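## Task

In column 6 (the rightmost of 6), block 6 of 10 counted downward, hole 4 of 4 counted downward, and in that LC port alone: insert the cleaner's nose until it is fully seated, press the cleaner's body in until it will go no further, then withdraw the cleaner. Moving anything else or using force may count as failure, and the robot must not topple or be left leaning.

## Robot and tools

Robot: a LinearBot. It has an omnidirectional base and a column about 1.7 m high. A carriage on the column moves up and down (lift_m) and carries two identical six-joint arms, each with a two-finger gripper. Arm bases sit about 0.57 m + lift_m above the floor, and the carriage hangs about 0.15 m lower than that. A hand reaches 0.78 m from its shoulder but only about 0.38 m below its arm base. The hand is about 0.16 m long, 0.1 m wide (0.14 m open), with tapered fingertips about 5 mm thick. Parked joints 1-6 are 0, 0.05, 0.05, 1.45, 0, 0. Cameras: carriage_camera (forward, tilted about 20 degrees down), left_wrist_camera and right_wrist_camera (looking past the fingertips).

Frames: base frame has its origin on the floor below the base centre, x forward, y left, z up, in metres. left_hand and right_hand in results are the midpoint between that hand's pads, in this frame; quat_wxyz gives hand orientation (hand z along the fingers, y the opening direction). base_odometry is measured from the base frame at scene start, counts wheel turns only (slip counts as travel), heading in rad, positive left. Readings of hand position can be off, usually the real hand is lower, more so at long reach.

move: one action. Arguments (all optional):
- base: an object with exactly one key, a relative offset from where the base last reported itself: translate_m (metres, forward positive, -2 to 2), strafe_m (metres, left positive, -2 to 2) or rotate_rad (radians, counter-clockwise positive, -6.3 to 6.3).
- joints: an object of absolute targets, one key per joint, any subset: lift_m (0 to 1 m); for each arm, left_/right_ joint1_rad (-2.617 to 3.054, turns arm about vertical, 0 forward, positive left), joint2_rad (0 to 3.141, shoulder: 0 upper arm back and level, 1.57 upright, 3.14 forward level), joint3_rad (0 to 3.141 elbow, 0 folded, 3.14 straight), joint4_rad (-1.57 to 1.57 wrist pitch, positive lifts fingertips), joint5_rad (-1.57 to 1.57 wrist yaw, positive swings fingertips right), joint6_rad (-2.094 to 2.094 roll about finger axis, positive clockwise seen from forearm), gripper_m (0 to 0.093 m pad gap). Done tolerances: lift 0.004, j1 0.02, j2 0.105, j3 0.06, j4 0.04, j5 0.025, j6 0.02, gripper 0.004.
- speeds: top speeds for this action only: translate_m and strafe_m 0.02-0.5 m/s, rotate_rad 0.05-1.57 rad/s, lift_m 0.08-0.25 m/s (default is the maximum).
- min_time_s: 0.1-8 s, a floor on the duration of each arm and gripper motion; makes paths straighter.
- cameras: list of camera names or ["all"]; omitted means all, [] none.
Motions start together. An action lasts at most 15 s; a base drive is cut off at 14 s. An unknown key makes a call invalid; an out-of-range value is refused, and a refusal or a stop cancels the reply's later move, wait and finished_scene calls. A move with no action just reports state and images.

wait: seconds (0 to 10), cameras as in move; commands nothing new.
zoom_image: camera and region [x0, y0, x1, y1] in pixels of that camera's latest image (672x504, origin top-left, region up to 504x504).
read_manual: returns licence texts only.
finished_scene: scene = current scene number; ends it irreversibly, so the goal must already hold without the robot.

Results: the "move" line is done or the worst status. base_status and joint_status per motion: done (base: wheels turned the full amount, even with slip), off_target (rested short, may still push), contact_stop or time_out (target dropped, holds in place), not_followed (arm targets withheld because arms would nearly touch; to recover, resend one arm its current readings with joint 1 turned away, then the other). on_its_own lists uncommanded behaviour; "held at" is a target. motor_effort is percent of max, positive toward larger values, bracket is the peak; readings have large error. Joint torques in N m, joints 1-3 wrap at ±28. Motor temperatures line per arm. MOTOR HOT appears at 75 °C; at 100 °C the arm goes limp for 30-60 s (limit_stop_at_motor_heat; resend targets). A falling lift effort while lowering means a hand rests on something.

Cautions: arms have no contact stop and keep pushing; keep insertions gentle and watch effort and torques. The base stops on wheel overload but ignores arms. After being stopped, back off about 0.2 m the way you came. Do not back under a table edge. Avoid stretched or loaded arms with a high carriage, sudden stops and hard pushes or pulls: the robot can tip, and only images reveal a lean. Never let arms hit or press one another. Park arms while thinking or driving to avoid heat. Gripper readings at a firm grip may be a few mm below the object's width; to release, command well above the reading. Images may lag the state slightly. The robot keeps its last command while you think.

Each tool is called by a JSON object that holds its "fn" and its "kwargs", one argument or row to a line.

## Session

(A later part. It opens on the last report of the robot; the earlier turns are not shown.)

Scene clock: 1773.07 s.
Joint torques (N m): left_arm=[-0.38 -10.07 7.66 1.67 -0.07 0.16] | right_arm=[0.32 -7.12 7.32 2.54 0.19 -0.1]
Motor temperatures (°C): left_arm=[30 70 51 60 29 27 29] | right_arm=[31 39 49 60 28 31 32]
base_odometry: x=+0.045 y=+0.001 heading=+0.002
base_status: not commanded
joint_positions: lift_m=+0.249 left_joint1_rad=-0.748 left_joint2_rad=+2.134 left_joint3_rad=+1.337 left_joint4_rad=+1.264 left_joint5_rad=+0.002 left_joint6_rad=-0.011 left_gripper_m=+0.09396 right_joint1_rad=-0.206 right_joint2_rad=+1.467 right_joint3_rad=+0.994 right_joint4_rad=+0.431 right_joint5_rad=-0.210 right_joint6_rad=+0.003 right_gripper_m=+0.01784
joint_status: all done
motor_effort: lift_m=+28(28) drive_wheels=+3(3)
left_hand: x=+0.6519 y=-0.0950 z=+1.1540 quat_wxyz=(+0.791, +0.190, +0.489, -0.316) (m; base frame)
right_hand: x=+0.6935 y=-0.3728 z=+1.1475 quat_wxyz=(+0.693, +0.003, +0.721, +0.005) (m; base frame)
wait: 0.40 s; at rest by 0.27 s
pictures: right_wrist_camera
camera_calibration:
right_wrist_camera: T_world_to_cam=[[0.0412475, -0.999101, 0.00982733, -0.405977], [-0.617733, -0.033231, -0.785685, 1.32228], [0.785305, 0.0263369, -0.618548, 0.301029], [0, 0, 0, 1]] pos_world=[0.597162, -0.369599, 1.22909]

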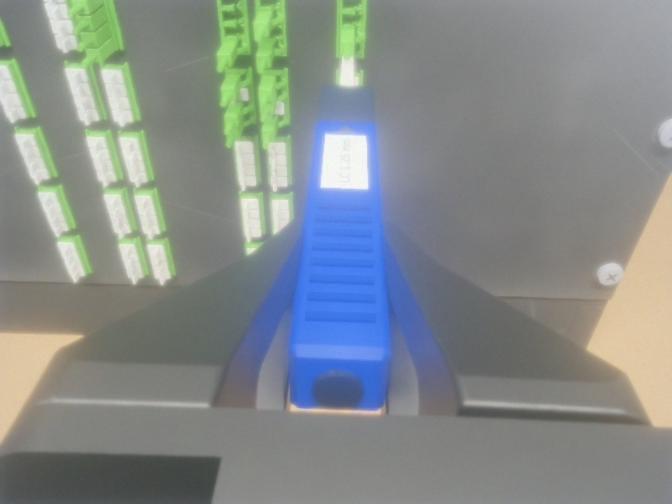

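{"fn": "move", "kwargs": {
  "base": {"translate_m": 0.001},
  "speeds": {"translate_m": 0.02},
  "cameras": []
}}

{"fn": "wait", "kwargs": {
  "seconds": 0.5,
  "cameras": ["right_wrist_camera", "left_wrist_camera"]
}}

{"fn": "zoom_image", "kwargs": {
  "camera": "right_wrist_camera",
  "region": [325, 4, 385, 64]
}}

{"fn": "zoom_image", "kwargs": {
  "camera": "left_wrist_camera",
  "region": [374, 160, 414, 200]
}}

Scene clock: 1784.83 s.
Joint torques (N m): left_arm=[-0.64 -10.13 7.66 1.7 -0.07 0.16] | right_arm=[0.17 -7.15 7.39 2.51 0.16 -0.02]
Motor temperatures (°C): left_arm=[30 70 51 60 29 27 29] | right_arm=[31 39 49 60 28 31 32]
move: done
base_odometry: x=+0.046 y=+0.001 heading=+0.002
base_status: done
joint_positions: lift_m=+0.249 left_joint1_rad=-0.748 left_joint2_rad=+2.134 left_joint3_rad=+1.337 left_joint4_rad=+1.264 left_joint5_rad=+0.002 left_joint6_rad=-0.011 left_gripper_m=+0.09396 right_joint1_rad=-0.206 right_joint2_rad=+1.467 right_joint3_rad=+0.994 right_joint4_rad=+0.431 right_joint5_rad=-0.207 right_joint6_rad=+0.003 right_gripper_m=+0.01784
joint_status: not commanded
motor_effort: lift_m=+28(28) drive_wheels=-3(6)
left_hand: x=+0.6519 y=-0.0951 z=+1.1539 quat_wxyz=(+0.791, +0.190, +0.489, -0.316) (m; base frame)
right_hand: x=+0.6935 y=-0.3734 z=+1.1475 quat_wxyz=(+0.693, +0.004, +0.721, +0.004) (m; base frame)
pictures: none
No camera images: "cameras" was empty.

Scene clock: 1785.33 s.
Joint torques (N m): left_arm=[-0.38 -10.09 7.68 1.65 -0.07 0.16] | right_arm=[0.02 -7.28 7.43 2.54 0.12 -0.06]
Motor temperatures (°C): left_arm=[30 70 51 60 29 27 29] | right_arm=[31 39 49 60 28 31 32]
base_odometry: x=+0.046 y=+0.001 heading=+0.002
base_status: done
joint_positions: lift_m=+0.249 left_joint1_rad=-0.748 left_joint2_rad=+2.134 left_joint3_rad=+1.337 left_joint4_rad=+1.264 left_joint5_rad=+0.002 left_joint6_rad=-0.011 left_gripper_m=+0.09396 right_joint1_rad=-0.206 right_joint2_rad=+1.467 right_joint3_rad=+0.994 right_joint4_rad=+0.431 right_joint5_rad=-0.206 right_joint6_rad=+0.003 right_gripper_m=+0.01784
joint_status: not commanded
motor_effort: lift_m=+28(28) drive_wheels=+1(6)
left_hand: x=+0.6519 y=-0.0951 z=+1.1539 quat_wxyz=(+0.791, +0.190, +0.489, -0.316) (m; base frame)
right_hand: x=+0.6935 y=-0.3734 z=+1.1475 quat_wxyz=(+0.693, +0.004, +0.721, +0.004) (m; base frame)
wait: 0.50 s; at rest by 0.27 s
pictures: left_wrist_camera, right_wrist_camera
camera_calibration:
left_wrist_camera: T_world_to_cam=[[-0.711924, -0.699097, 0.0665397, 0.316231], [-0.13686, 0.045185, -0.989559, 1.24482], [0.688792, -0.713597, -0.127847, -0.245611], [0, 0, 0, 1]] pos_world=[0.564673, -0.0104379, 1.17938]
right_wrist_camera: T_world_to_cam=[[0.037749, -0.999238, 0.00995886, -0.404393], [-0.617886, -0.0311726, -0.785649, 1.32309], [0.785361, 0.0235041, -0.618592, 0.299998], [0, 0, 0, 1]] pos_world=[0.597176, -0.369892, 1.22909]

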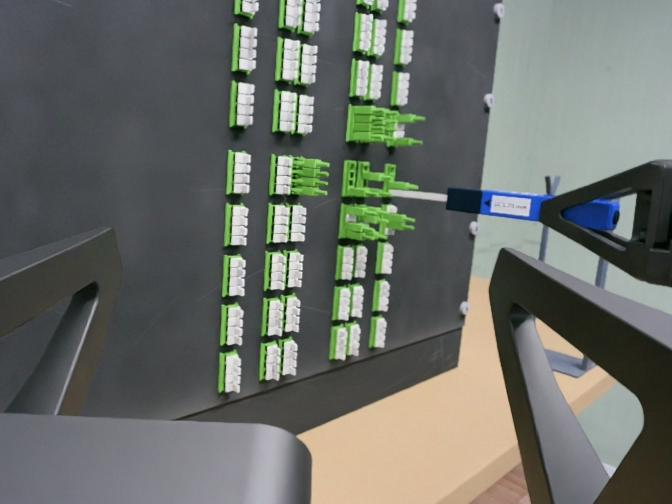

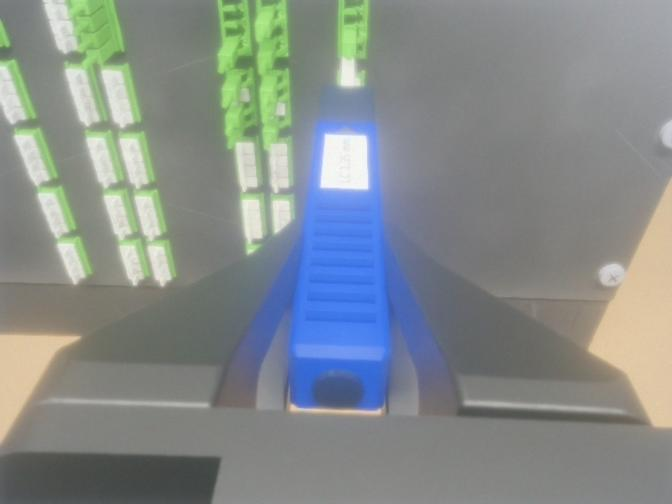

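Scaled by 8.400 from the camera's 672x504 image, which has a finer 960x720 frame.

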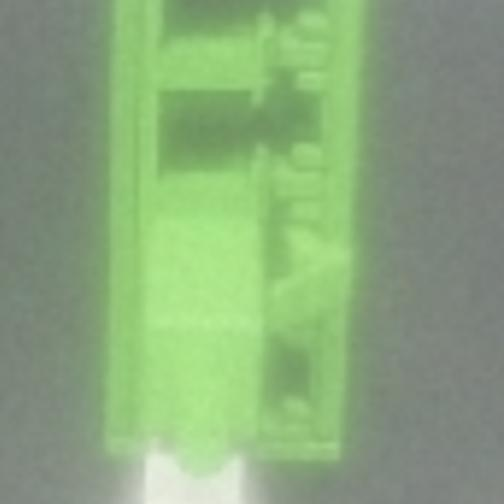

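Scaled by 12.600 from the camera's 672x504 image, which has a finer 960x720 frame.

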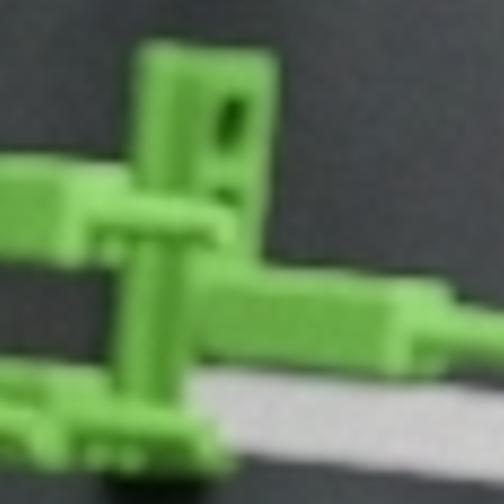

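{"fn": "move", "kwargs": {
  "base": {"translate_m": 0.001},
  "speeds": {"translate_m": 0.02},
  "cameras": []
}}

{"fn": "wait", "kwargs": {
  "seconds": 0.5,
  "cameras": ["right_wrist_camera", "left_wrist_camera"]
}}

{"fn": "zoom_image", "kwargs": {
  "camera": "right_wrist_camera",
  "region": [325, 4, 385, 64]
}}

{"fn": "zoom_image", "kwargs": {
  "camera": "left_wrist_camera",
  "region": [374, 160, 414, 200]
}}

Scene clock: 1886.07 s.
Joint torques (N m): left_arm=[-0.44 -10.07 7.64 1.68 -0.08 0.16] | right_arm=[0.18 -7.24 7.46 2.51 0.13 -0.04]
Motor temperatures (°C): left_arm=[30 70 51 60 29 27 29] | right_arm=[31 39 49 60 28 31 32]
move: done
base_odometry: x=+0.047 y=+0.002 heading=+0.003
base_status: done
joint_positions: lift_m=+0.249 left_joint1_rad=-0.748 left_joint2_rad=+2.134 left_joint3_rad=+1.337 left_joint4_rad=+1.264 left_joint5_rad=+0.002 left_joint6_rad=-0.011 left_gripper_m=+0.09396 right_joint1_rad=-0.206 right_joint2_rad=+1.467 right_joint3_rad=+0.994 right_joint4_rad=+0.431 right_joint5_rad=-0.205 right_joint6_rad=+0.003 right_gripper_m=+0.01784
joint_status: not commanded
motor_effort: lift_m=+28(28) drive_wheels=-5(9)
left_hand: x=+0.6519 y=-0.0951 z=+1.1539 quat_wxyz=(+0.791, +0.190, +0.489, -0.316) (m; base frame)
right_hand: x=+0.6935 y=-0.3735 z=+1.1475 quat_wxyz=(+0.693, +0.004, +0.721, +0.004) (m; base frame)
pictures: none
No camera images: "cameras" was empty.

Scene clock: 1886.57 s.
Joint torques (N m): left_arm=[-0.36 -10 7.66 1.64 -0.07 0.16] | right_arm=[0.24 -6.99 7.49 2.55 0.16 -0.07]
Motor temperatures (°C): left_arm=[30 70 51 60 29 27 29] | right_arm=[31 39 49 60 28 31 32]
base_odometry: x=+0.047 y=+0.002 heading=+0.003
base_status: done
joint_positions: lift_m=+0.249 left_joint1_rad=-0.748 left_joint2_rad=+2.134 left_joint3_rad=+1.337 left_joint4_rad=+1.264 left_joint5_rad=+0.002 left_joint6_rad=-0.011 left_gripper_m=+0.09396 right_joint1_rad=-0.206 right_joint2_rad=+1.467 right_joint3_rad=+0.994 right_joint4_rad=+0.431 right_joint5_rad=-0.205 right_joint6_rad=+0.003 right_gripper_m=+0.01784
joint_status: not commanded
motor_effort: lift_m=+28(28) drive_wheels=+2(9)
left_hand: x=+0.6519 y=-0.0951 z=+1.1539 quat_wxyz=(+0.791, +0.190, +0.489, -0.316) (m; base frame)
right_hand: x=+0.6935 y=-0.3735 z=+1.1475 quat_wxyz=(+0.693, +0.004, +0.721, +0.004) (m; base frame)
wait: 0.50 s; at rest by 0.27 s
pictures: left_wrist_camera, right_wrist_camera
camera_calibration:
left_wrist_camera: T_world_to_cam=[[-0.711924, -0.699097, 0.0665397, 0.316231], [-0.13686, 0.045185, -0.989559, 1.24482], [0.688792, -0.713597, -0.127847, -0.245611], [0, 0, 0, 1]] pos_world=[0.564673, -0.0104379, 1.17938]
right_wrist_camera: T_world_to_cam=[[0.037032, -0.999264, 0.0100267, -0.404056], [-0.617914, -0.0307827, -0.785643, 1.32324], [0.785373, 0.0228983, -0.618599, 0.299772], [0, 0, 0, 1]] pos_world=[0.597179, -0.36989, 1.22909]

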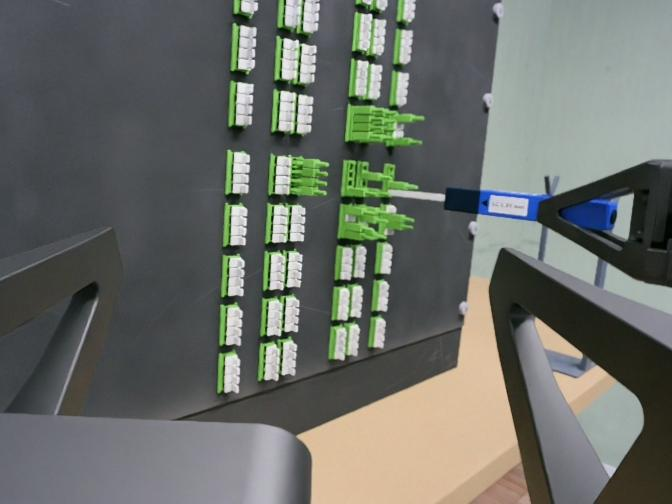

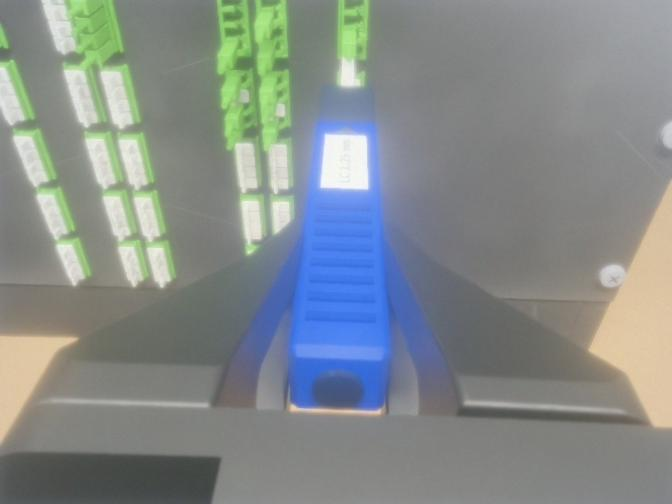

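Scaled by 8.400 from the camera's 672x504 image, which has a finer 960x720 frame.

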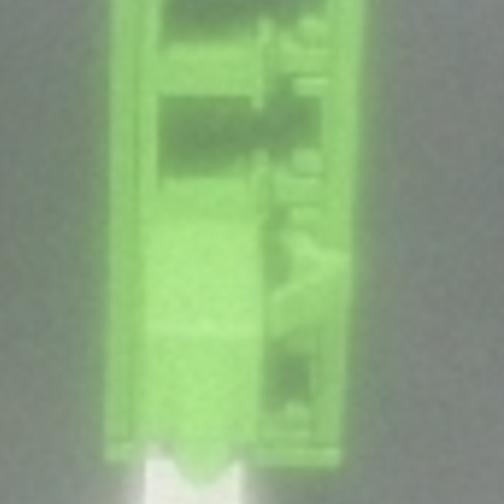

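Scaled by 12.600 from the camera's 672x504 image, which has a finer 960x720 frame.

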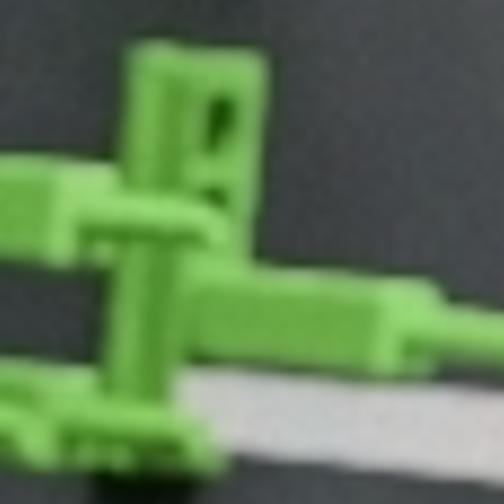

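{"fn": "move", "kwargs": {
  "base": {"translate_m": 0.002},
  "speeds": {"translate_m": 0.02},
  "cameras": []
}}

{"fn": "wait", "kwargs": {
  "seconds": 0.5,
  "cameras": ["right_wrist_camera", "left_wrist_camera"]
}}

{"fn": "zoom_image", "kwargs": {
  "camera": "right_wrist_camera",
  "region": [325, 4, 385, 64]
}}

{"fn": "zoom_image", "kwargs": {
  "camera": "left_wrist_camera",
  "region": [380, 150, 480, 250]
}}

Scene clock: 1905.00 s.
Joint torques (N m): left_arm=[-0.58 -10.11 7.66 1.64 -0.07 0.16] | right_arm=[-0.12 -7.13 7.41 2.54 0.15 -0.08]
Motor temperatures (°C): left_arm=[30 70 51 60 29 27 29] | right_arm=[31 39 49 60 28 31 32]
move: done
base_odometry: x=+0.049 y=+0.002 heading=+0.003
base_status: done
joint_positions: lift_m=+0.249 left_joint1_rad=-0.747 left_joint2_rad=+2.134 left_joint3_rad=+1.337 left_joint4_rad=+1.264 left_joint5_rad=+0.002 left_joint6_rad=-0.011 left_gripper_m=+0.09396 right_joint1_rad=-0.206 right_joint2_rad=+1.467 right_joint3_rad=+0.994 right_joint4_rad=+0.431 right_joint5_rad=-0.204 right_joint6_rad=+0.003 right_gripper_m=+0.01784
joint_status: not commanded
motor_effort: lift_m=+28(28) drive_wheels=+4(9)
left_hand: x=+0.6522 y=-0.0946 z=+1.1540 quat_wxyz=(+0.791, +0.189, +0.489, -0.316) (m; base frame)
right_hand: x=+0.6935 y=-0.3737 z=+1.1475 quat_wxyz=(+0.693, +0.005, +0.721, +0.004) (m; base frame)
pictures: none
No camera images: "cameras" was empty.

Scene clock: 1905.50 s.
Joint torques (N m): left_arm=[-0.46 -10.09 7.69 1.64 -0.07 0.16] | right_arm=[0.03 -7.19 7.31 2.49 0.13 -0.08]
Motor temperatures (°C): left_arm=[30 70 51 60 29 27 29] | right_arm=[31 39 49 60 28 31 32]
base_odometry: x=+0.049 y=+0.002 heading=+0.003
base_status: done
joint_positions: lift_m=+0.249 left_joint1_rad=-0.747 left_joint2_rad=+2.134 left_joint3_rad=+1.337 left_joint4_rad=+1.264 left_joint5_rad=+0.002 left_joint6_rad=-0.011 left_gripper_m=+0.09396 right_joint1_rad=-0.206 right_joint2_rad=+1.467 right_joint3_rad=+0.994 right_joint4_rad=+0.431 right_joint5_rad=-0.204 right_joint6_rad=+0.003 right_gripper_m=+0.01784
joint_status: not commanded
motor_effort: lift_m=+28(28) drive_wheels=+4(9)
left_hand: x=+0.6522 y=-0.0946 z=+1.1540 quat_wxyz=(+0.791, +0.189, +0.489, -0.316) (m; base frame)
right_hand: x=+0.6935 y=-0.3737 z=+1.1475 quat_wxyz=(+0.693, +0.005, +0.721, +0.004) (m; base frame)
wait: 0.50 s; at rest by 0.27 s
pictures: left_wrist_camera, right_wrist_camera
camera_calibration:
left_wrist_camera: T_world_to_cam=[[-0.711125, -0.699899, 0.0666612, 0.315974], [-0.136713, 0.0446516, -0.989604, 1.2449], [0.689646, -0.712845, -0.127438, -0.246476], [0, 0, 0, 1]] pos_world=[0.564872, -0.0101361, 1.17948]
right_wrist_camera: T_world_to_cam=[[0.0358934, -0.999305, 0.0100509, -0.403519], [-0.617957, -0.0300979, -0.785636, 1.32351], [0.785392, 0.0219881, -0.618608, 0.299433], [0, 0, 0, 1]] pos_world=[0.597184, -0.369988, 1.22909]

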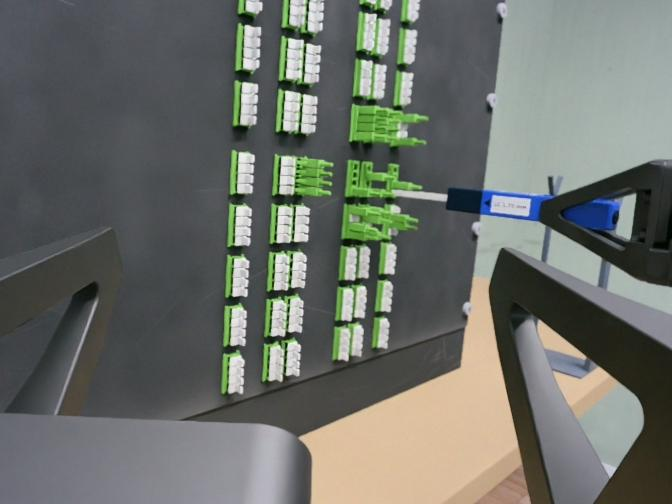

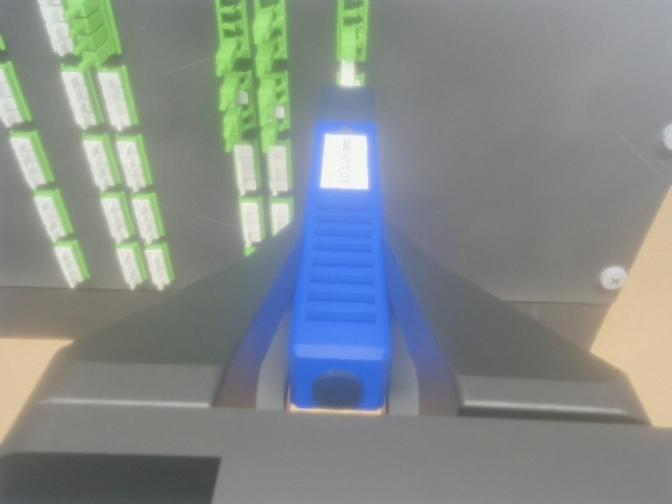

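Scaled by 8.400 from the camera's 672x504 image, which has a finer 960x720 frame.

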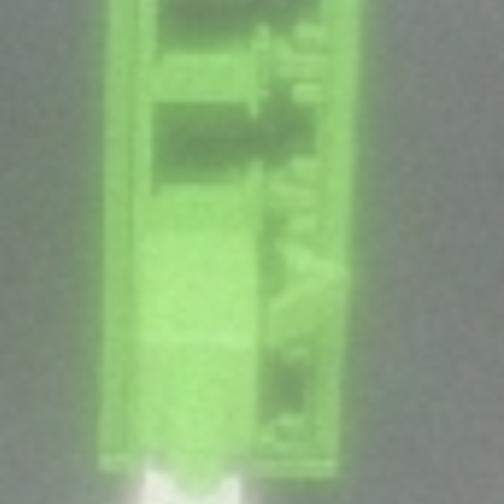

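Scaled by 5.040 from the camera's 672x504 image, which has a finer 960x720 frame.

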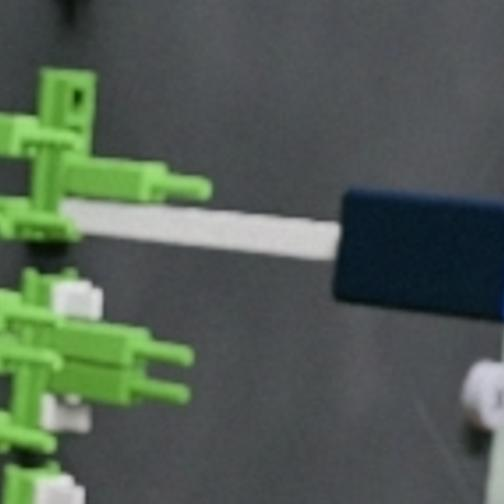

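{"fn": "move", "kwargs": {
  "base": {"translate_m": 0.002},
  "speeds": {"translate_m": 0.02},
  "cameras": []
}}

{"fn": "wait", "kwargs": {
  "seconds": 0.5,
  "cameras": ["right_wrist_camera", "left_wrist_camera"]
}}

{"fn": "zoom_image", "kwargs": {
  "camera": "right_wrist_camera",
  "region": [310, 30, 390, 110]
}}

{"fn": "zoom_image", "kwargs": {
  "camera": "left_wrist_camera",
  "region": [380, 150, 480, 250]
}}

Scene clock: 1920.70 s.
Joint torques (N m): left_arm=[-0.62 -9.99 7.71 1.72 -0.06 0.16] | right_arm=[0.34 -7.13 7.45 2.53 0.12 -0.07]
Motor temperatures (°C): left_arm=[30 71 51 60 29 27 29] | right_arm=[31 39 49 60 28 31 32]
move: done
base_odometry: x=+0.051 y=+0.002 heading=+0.003
base_status: done
joint_positions: lift_m=+0.249 left_joint1_rad=-0.747 left_joint2_rad=+2.134 left_joint3_rad=+1.337 left_joint4_rad=+1.264 left_joint5_rad=+0.001 left_joint6_rad=-0.011 left_gripper_m=+0.09396 right_joint1_rad=-0.206 right_joint2_rad=+1.467 right_joint3_rad=+0.994 right_joint4_rad=+0.430 right_joint5_rad=-0.204 right_joint6_rad=+0.003 right_gripper_m=+0.01784
joint_status: not commanded
motor_effort: lift_m=+28(28) drive_wheels=+3(9)
left_hand: x=+0.6526 y=-0.0942 z=+1.1541 quat_wxyz=(+0.791, +0.189, +0.489, -0.315) (m; base frame)
right_hand: x=+0.6935 y=-0.3738 z=+1.1474 quat_wxyz=(+0.692, +0.005, +0.722, +0.003) (m; base frame)
pictures: none
No camera images: "cameras" was empty.

Scene clock: 1921.20 s.
Joint torques (N m): left_arm=[-0.51 -9.98 7.61 1.65 -0.06 0.16] | right_arm=[0.16 -7.04 7.41 2.58 0.11 -0.08]
Motor temperatures (°C): left_arm=[30 71 51 60 29 27 29] | right_arm=[31 39 49 60 28 31 32]
base_odometry: x=+0.051 y=+0.002 heading=+0.003
base_status: done
joint_positions: lift_m=+0.249 left_joint1_rad=-0.747 left_joint2_rad=+2.134 left_joint3_rad=+1.337 left_joint4_rad=+1.264 left_joint5_rad=+0.001 left_joint6_rad=-0.011 left_gripper_m=+0.09396 right_joint1_rad=-0.206 right_joint2_rad=+1.467 right_joint3_rad=+0.994 right_joint4_rad=+0.430 right_joint5_rad=-0.204 right_joint6_rad=+0.003 right_gripper_m=+0.01784
joint_status: not commanded
motor_effort: lift_m=+28(28) drive_wheels=+2(9)
left_hand: x=+0.6526 y=-0.0942 z=+1.1540 quat_wxyz=(+0.791, +0.189, +0.489, -0.315) (m; base frame)
right_hand: x=+0.6935 y=-0.3738 z=+1.1474 quat_wxyz=(+0.692, +0.005, +0.722, +0.003) (m; base frame)
wait: 0.50 s; at rest by 0.27 s
pictures: left_wrist_camera, right_wrist_camera
camera_calibration:
left_wrist_camera: T_world_to_cam=[[-0.710169, -0.700832, 0.0670407, 0.315401], [-0.137046, 0.0442099, -0.989578, 1.24508], [0.690564, -0.711955, -0.127443, -0.246972], [0, 0, 0, 1]] pos_world=[0.56517, -0.00983435, 1.17948]
right_wrist_camera: T_world_to_cam=[[0.0355541, -0.999318, 0.00992883, -0.403173], [-0.618302, -0.0298013, -0.785375, 1.32349], [0.785136, 0.0217843, -0.61894, 0.299778], [0, 0, 0, 1]] pos_world=[0.597286, -0.369987, 1.22899]

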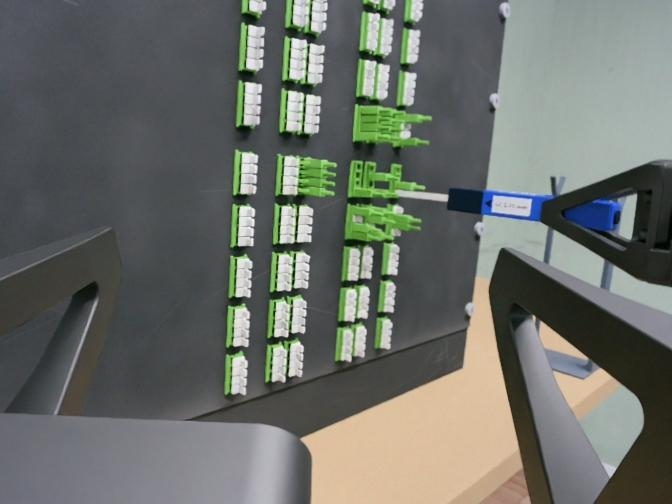

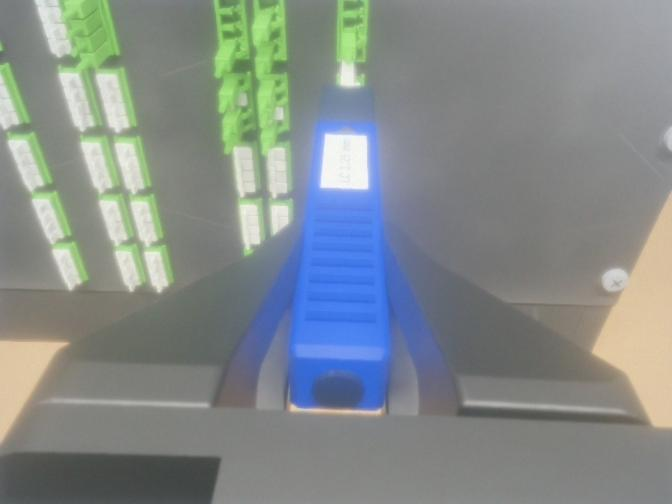

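Scaled by 6.300 from the camera's 672x504 image, which has a finer 960x720 frame.

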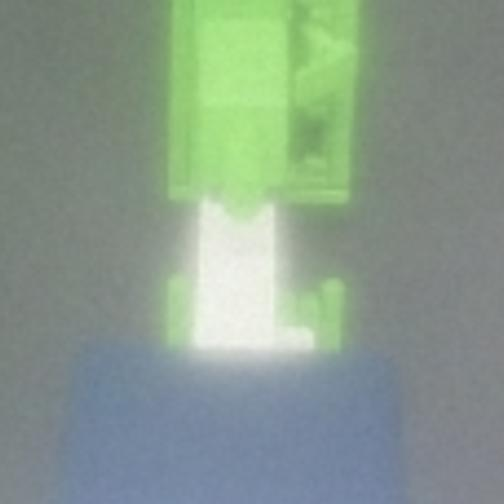

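Scaled by 5.040 from the camera's 672x504 image, which has a finer 960x720 frame.

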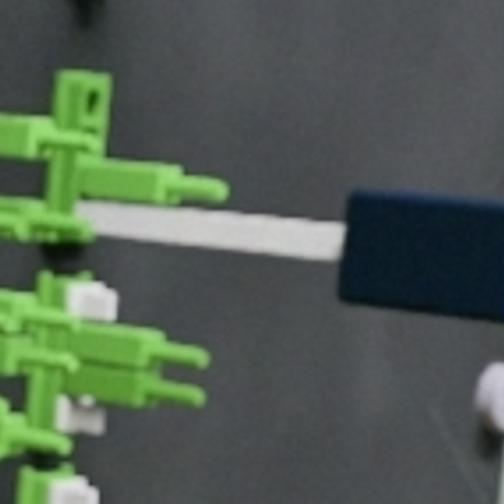

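{"fn": "move", "kwargs": {
  "base": {"translate_m": 0.003},
  "speeds": {"translate_m": 0.02},
  "cameras": []
}}

{"fn": "wait", "kwargs": {
  "seconds": 0.5,
  "cameras": ["right_wrist_camera", "left_wrist_camera"]
}}

{"fn": "zoom_image", "kwargs": {
  "camera": "right_wrist_camera",
  "region": [310, 30, 390, 110]
}}

{"fn": "zoom_image", "kwargs": {
  "camera": "left_wrist_camera",
  "region": [380, 150, 480, 250]
}}

Scene clock: 1931.87 s.
Joint torques (N m): left_arm=[-0.36 -10.03 7.66 1.69 -0.06 0.16] | right_arm=[0.21 -7.19 7.35 2.54 0.14 -0.03]
Motor temperatures (°C): left_arm=[30 71 51 60 29 27 29] | right_arm=[31 39 49 60 28 31 32]
move: done
base_odometry: x=+0.054 y=+0.002 heading=+0.004
base_status: done
joint_positions: lift_m=+0.249 left_joint1_rad=-0.747 left_joint2_rad=+2.134 left_joint3_rad=+1.337 left_joint4_rad=+1.264 left_joint5_rad=+0.001 left_joint6_rad=-0.011 left_gripper_m=+0.09396 right_joint1_rad=-0.206 right_joint2_rad=+1.467 right_joint3_rad=+0.994 right_joint4_rad=+0.430 right_joint5_rad=-0.204 right_joint6_rad=+0.003 right_gripper_m=+0.01784
joint_status: not commanded
motor_effort: lift_m=+28(28) drive_wheels=+2(9)
left_hand: x=+0.6526 y=-0.0942 z=+1.1541 quat_wxyz=(+0.791, +0.189, +0.489, -0.315) (m; base frame)
right_hand: x=+0.6935 y=-0.3738 z=+1.1474 quat_wxyz=(+0.692, +0.005, +0.722, +0.003) (m; base frame)
pictures: none
No camera images: "cameras" was empty.

Scene clock: 1932.37 s.
Joint torques (N m): left_arm=[-0.51 -9.88 7.66 1.69 -0.06 0.16] | right_arm=[0.21 -7.17 7.25 2.5 0.09 -0.06]
Motor temperatures (°C): left_arm=[30 71 51 61 29 27 29] | right_arm=[31 39 49 60 28 31 32]
base_odometry: x=+0.054 y=+0.002 heading=+0.004
base_status: done
joint_positions: lift_m=+0.249 left_joint1_rad=-0.747 left_joint2_rad=+2.134 left_joint3_rad=+1.337 left_joint4_rad=+1.264 left_joint5_rad=+0.001 left_joint6_rad=-0.011 left_gripper_m=+0.09396 right_joint1_rad=-0.206 right_joint2_rad=+1.467 right_joint3_rad=+0.994 right_joint4_rad=+0.430 right_joint5_rad=-0.204 right_joint6_rad=+0.003 right_gripper_m=+0.01784
joint_status: not commanded
motor_effort: lift_m=+28(28) drive_wheels=+4(9)
left_hand: x=+0.6526 y=-0.0942 z=+1.1541 quat_wxyz=(+0.791, +0.189, +0.489, -0.315) (m; base frame)
right_hand: x=+0.6935 y=-0.3738 z=+1.1474 quat_wxyz=(+0.692, +0.005, +0.722, +0.003) (m; base frame)
wait: 0.50 s; at rest by 0.27 s
pictures: left_wrist_camera, right_wrist_camera
camera_calibration:
left_wrist_camera: T_world_to_cam=[[-0.710139, -0.700863, 0.0670251, 0.315472], [-0.136756, 0.0439253, -0.98963, 1.24497], [0.690652, -0.711942, -0.12704, -0.247424], [0, 0, 0, 1]] pos_world=[0.56517, -0.00973392, 1.17948]
right_wrist_camera: T_world_to_cam=[[0.0355541, -0.999318, 0.00992883, -0.403173], [-0.618302, -0.0298013, -0.785375, 1.32349], [0.785136, 0.0217843, -0.61894, 0.299778], [0, 0, 0, 1]] pos_world=[0.597286, -0.369987, 1.22899]

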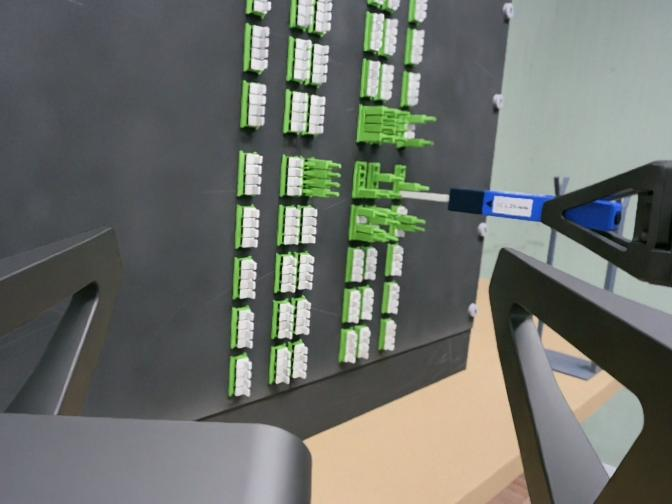

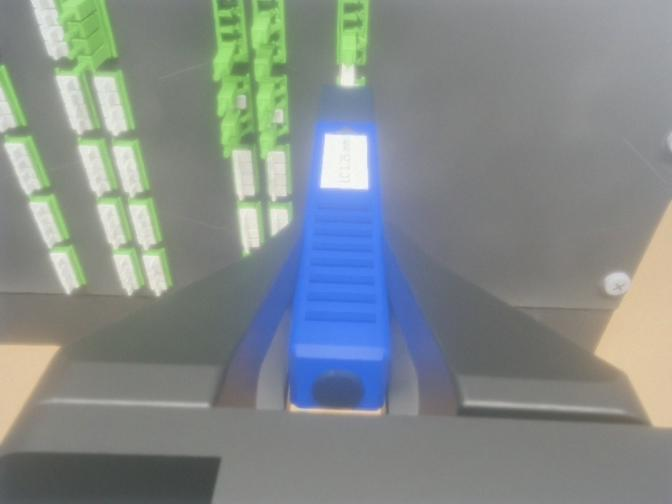

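Scaled by 6.300 from the camera's 672x504 image, which has a finer 960x720 frame.

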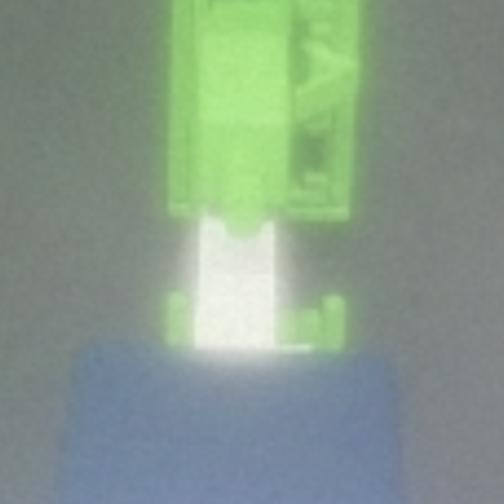

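Scaled by 5.040 from the camera's 672x504 image, which has a finer 960x720 frame.

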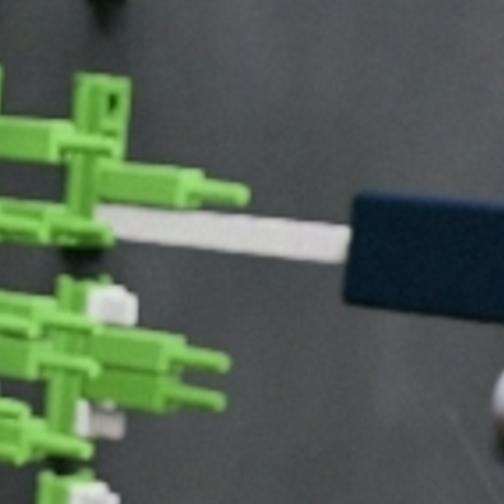

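{"fn": "move", "kwargs": {
  "base": {"translate_m": 0.003},
  "speeds": {"translate_m": 0.02},
  "cameras": []
}}

{"fn": "wait", "kwargs": {
  "seconds": 0.5,
  "cameras": ["right_wrist_camera", "left_wrist_camera"]
}}

{"fn": "zoom_image", "kwargs": {
  "camera": "right_wrist_camera",
  "region": [310, 30, 390, 110]
}}

{"fn": "zoom_image", "kwargs": {
  "camera": "left_wrist_camera",
  "region": [380, 150, 480, 250]
}}

Scene clock: 1946.17 s.
Joint torques (N m): left_arm=[-0.51 -9.94 7.71 1.64 -0.05 0.16] | right_arm=[-0.06 -7.16 7.53 2.53 0.13 -0.05]
Motor temperatures (°C): left_arm=[30 71 51 61 29 27 29] | right_arm=[31 39 49 60 28 31 32]
move: done
base_odometry: x=+0.057 y=+0.002 heading=+0.004
base_status: done
joint_positions: lift_m=+0.249 left_joint1_rad=-0.747 left_joint2_rad=+2.134 left_joint3_rad=+1.337 left_joint4_rad=+1.264 left_joint5_rad=+0.001 left_joint6_rad=-0.011 left_gripper_m=+0.09396 right_joint1_rad=-0.206 right_joint2_rad=+1.467 right_joint3_rad=+0.994 right_joint4_rad=+0.430 right_joint5_rad=-0.202 right_joint6_rad=+0.003 right_gripper_m=+0.01784
joint_status: not commanded
motor_effort: lift_m=+28(28) drive_wheels=+4(10)
left_hand: x=+0.6526 y=-0.0941 z=+1.1541 quat_wxyz=(+0.791, +0.189, +0.489, -0.315) (m; base frame)
right_hand: x=+0.6935 y=-0.3742 z=+1.1474 quat_wxyz=(+0.692, +0.006, +0.722, +0.003) (m; base frame)
pictures: none
No camera images: "cameras" was empty.

Scene clock: 1946.67 s.
Joint torques (N m): left_arm=[-0.51 -10.07 7.66 1.66 -0.06 0.16] | right_arm=[0.18 -7.23 7.31 2.6 0.08 -0.05]
Motor temperatures (°C): left_arm=[30 71 51 61 29 27 29] | right_arm=[31 39 49 60 28 31 32]
base_odometry: x=+0.057 y=+0.002 heading=+0.004
base_status: done
joint_positions: lift_m=+0.249 left_joint1_rad=-0.747 left_joint2_rad=+2.134 left_joint3_rad=+1.337 left_joint4_rad=+1.264 left_joint5_rad=+0.001 left_joint6_rad=-0.011 left_gripper_m=+0.09396 right_joint1_rad=-0.206 right_joint2_rad=+1.467 right_joint3_rad=+0.994 right_joint4_rad=+0.430 right_joint5_rad=-0.201 right_joint6_rad=+0.003 right_gripper_m=+0.01784
joint_status: not commanded
motor_effort: lift_m=+28(28) drive_wheels=+2(10)
left_hand: x=+0.6526 y=-0.0941 z=+1.1541 quat_wxyz=(+0.791, +0.189, +0.489, -0.315) (m; base frame)
right_hand: x=+0.6935 y=-0.3743 z=+1.1474 quat_wxyz=(+0.692, +0.006, +0.722, +0.002) (m; base frame)
wait: 0.50 s; at rest by 0.27 s
pictures: left_wrist_camera, right_wrist_camera
camera_calibration:
left_wrist_camera: T_world_to_cam=[[-0.709913, -0.701076, 0.0672024, 0.315134], [-0.136897, 0.0437613, -0.989618, 1.24503], [0.690856, -0.711743, -0.127042, -0.247536], [0, 0, 0, 1]] pos_world=[0.56517, -0.00973343, 1.17948]
right_wrist_camera: T_world_to_cam=[[0.0324789, -0.999421, 0.0101104, -0.401891], [-0.61836, -0.0280405, -0.785394, 1.3242], [0.785223, 0.0192568, -0.618913, 0.298753], [0, 0, 0, 1]] pos_world=[0.597299, -0.37028, 1.22899]

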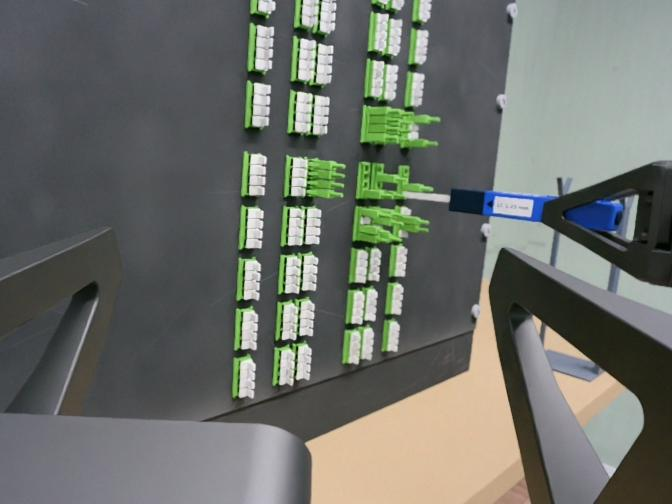

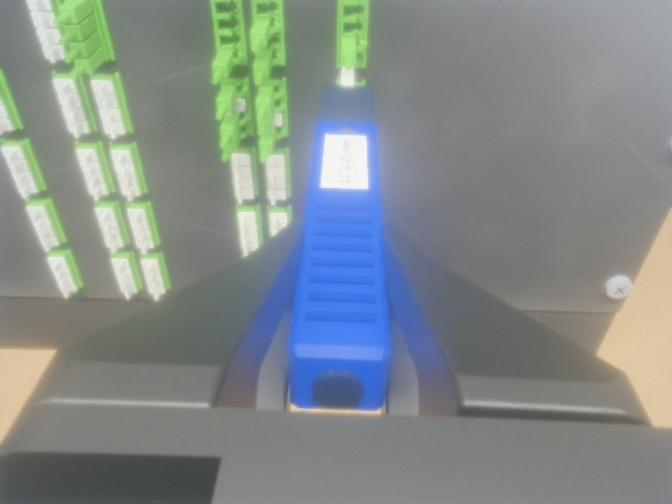

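Scaled by 6.300 from the camera's 672x504 image, which has a finer 960x720 frame.

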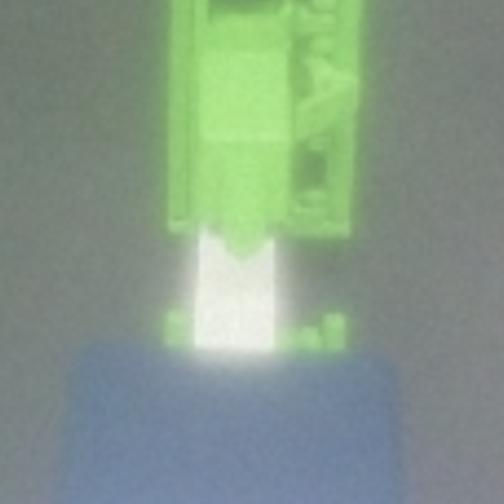

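Scaled by 5.040 from the camera's 672x504 image, which has a finer 960x720 frame.

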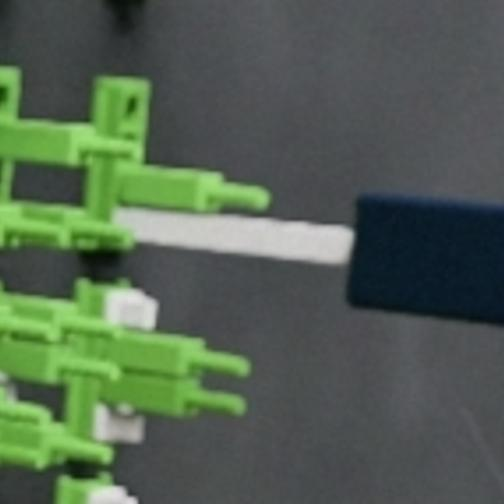

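{"fn": "move", "kwargs": {
  "base": {"translate_m": 0.002},
  "speeds": {"translate_m": 0.02},
  "cameras": []
}}

{"fn": "wait", "kwargs": {
  "seconds": 0.5,
  "cameras": ["right_wrist_camera", "left_wrist_camera"]
}}

{"fn": "zoom_image", "kwargs": {
  "camera": "right_wrist_camera",
  "region": [310, 30, 390, 110]
}}

{"fn": "zoom_image", "kwargs": {
  "camera": "left_wrist_camera",
  "region": [380, 150, 480, 250]
}}

Scene clock: 1958.97 s.
Joint torques (N m): left_arm=[-0.38 -10.13 7.65 1.69 -0.05 0.16] | right_arm=[0.21 -6.98 7.25 2.6 0.14 -0.02]
Motor temperatures (°C): left_arm=[30 71 51 61 29 27 29] | right_arm=[31 39 49 60 28 31 32]
move: done
base_odometry: x=+0.059 y=+0.003 heading=+0.004
base_status: done
joint_positions: lift_m=+0.249 left_joint1_rad=-0.747 left_joint2_rad=+2.134 left_joint3_rad=+1.337 left_joint4_rad=+1.264 left_joint5_rad=+0.000 left_joint6_rad=-0.011 left_gripper_m=+0.09396 right_joint1_rad=-0.206 right_joint2_rad=+1.467 right_joint3_rad=+0.994 right_joint4_rad=+0.429 right_joint5_rad=-0.202 right_joint6_rad=+0.003 right_gripper_m=+0.01784
joint_status: not commanded
motor_effort: lift_m=+28(28) drive_wheels=+3(9)
left_hand: x=+0.6527 y=-0.0941 z=+1.1541 quat_wxyz=(+0.791, +0.189, +0.489, -0.315) (m; base frame)
right_hand: x=+0.6935 y=-0.3741 z=+1.1470 quat_wxyz=(+0.692, +0.005, +0.722, +0.003) (m; base frame)
pictures: none
No camera images: "cameras" was empty.

Scene clock: 1959.47 s.
Joint torques (N m): left_arm=[-0.53 -10.19 7.69 1.66 -0.05 0.16] | right_arm=[0.18 -7.04 7.39 2.58 0.07 -0.05]
Motor temperatures (°C): left_arm=[30 71 51 61 29 27 29] | right_arm=[31 39 49 60 28 31 32]
base_odometry: x=+0.059 y=+0.003 heading=+0.004
base_status: done
joint_positions: lift_m=+0.249 left_joint1_rad=-0.747 left_joint2_rad=+2.134 left_joint3_rad=+1.337 left_joint4_rad=+1.264 left_joint5_rad=+0.000 left_joint6_rad=-0.011 left_gripper_m=+0.09396 right_joint1_rad=-0.206 right_joint2_rad=+1.467 right_joint3_rad=+0.994 right_joint4_rad=+0.429 right_joint5_rad=-0.202 right_joint6_rad=+0.003 right_gripper_m=+0.01784
joint_status: not commanded
motor_effort: lift_m=+28(28) drive_wheels=+3(9)
left_hand: x=+0.6527 y=-0.0941 z=+1.1540 quat_wxyz=(+0.791, +0.189, +0.489, -0.315) (m; base frame)
right_hand: x=+0.6935 y=-0.3741 z=+1.1470 quat_wxyz=(+0.692, +0.005, +0.722, +0.003) (m; base frame)
wait: 0.50 s; at rest by 0.27 s
pictures: left_wrist_camera, right_wrist_camera
camera_calibration:
left_wrist_camera: T_world_to_cam=[[-0.709621, -0.701356, 0.0673608, 0.314857], [-0.137309, 0.0438868, -0.989556, 1.24511], [0.691075, -0.711458, -0.127446, -0.247261], [0, 0, 0, 1]] pos_world=[0.56527, -0.00973326, 1.17938]
right_wrist_camera: T_world_to_cam=[[0.0339581, -0.999377, 0.00964259, -0.402088], [-0.619478, -0.0286187, -0.784492, 1.32346], [0.784279, 0.0206665, -0.620064, 0.301054], [0, 0, 0, 1]] pos_world=[0.597395, -0.370184, 1.22879]

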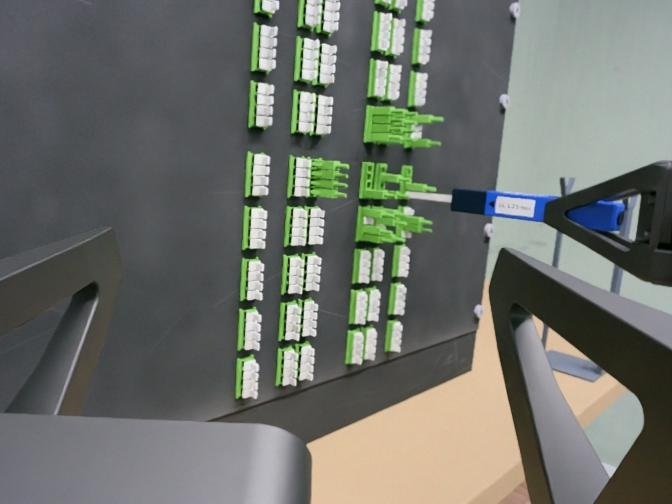

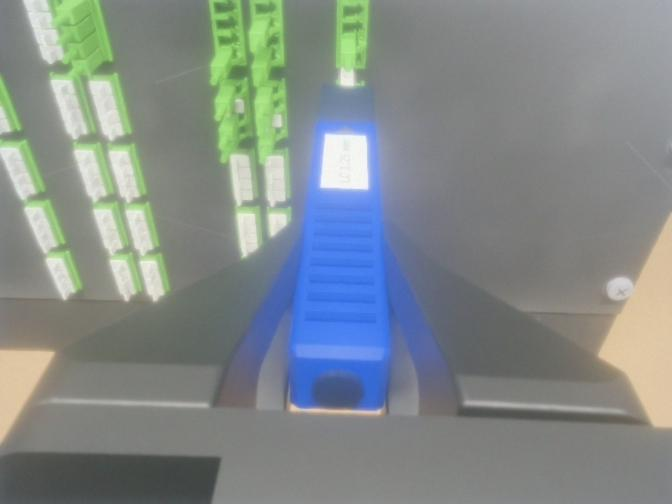

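Scaled by 6.300 from the camera's 672x504 image, which has a finer 960x720 frame.

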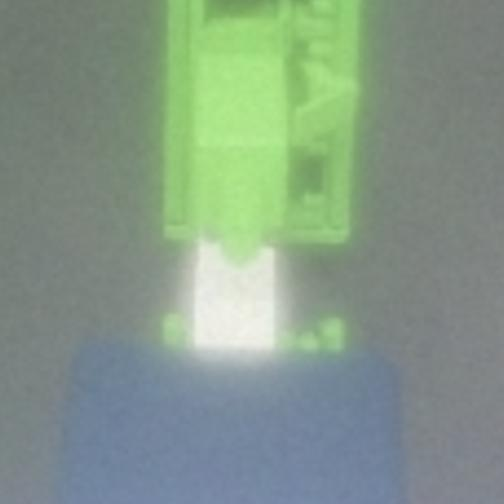

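Scaled by 5.040 from the camera's 672x504 image, which has a finer 960x720 frame.

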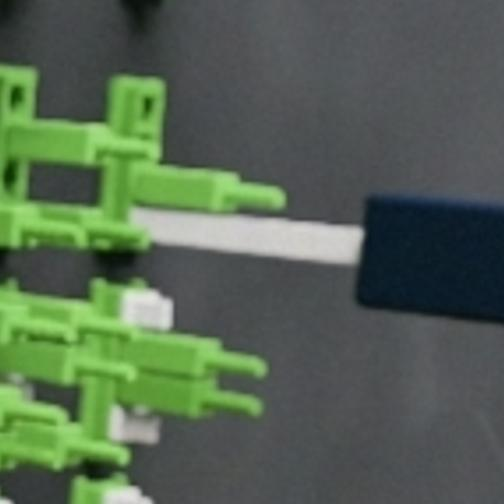

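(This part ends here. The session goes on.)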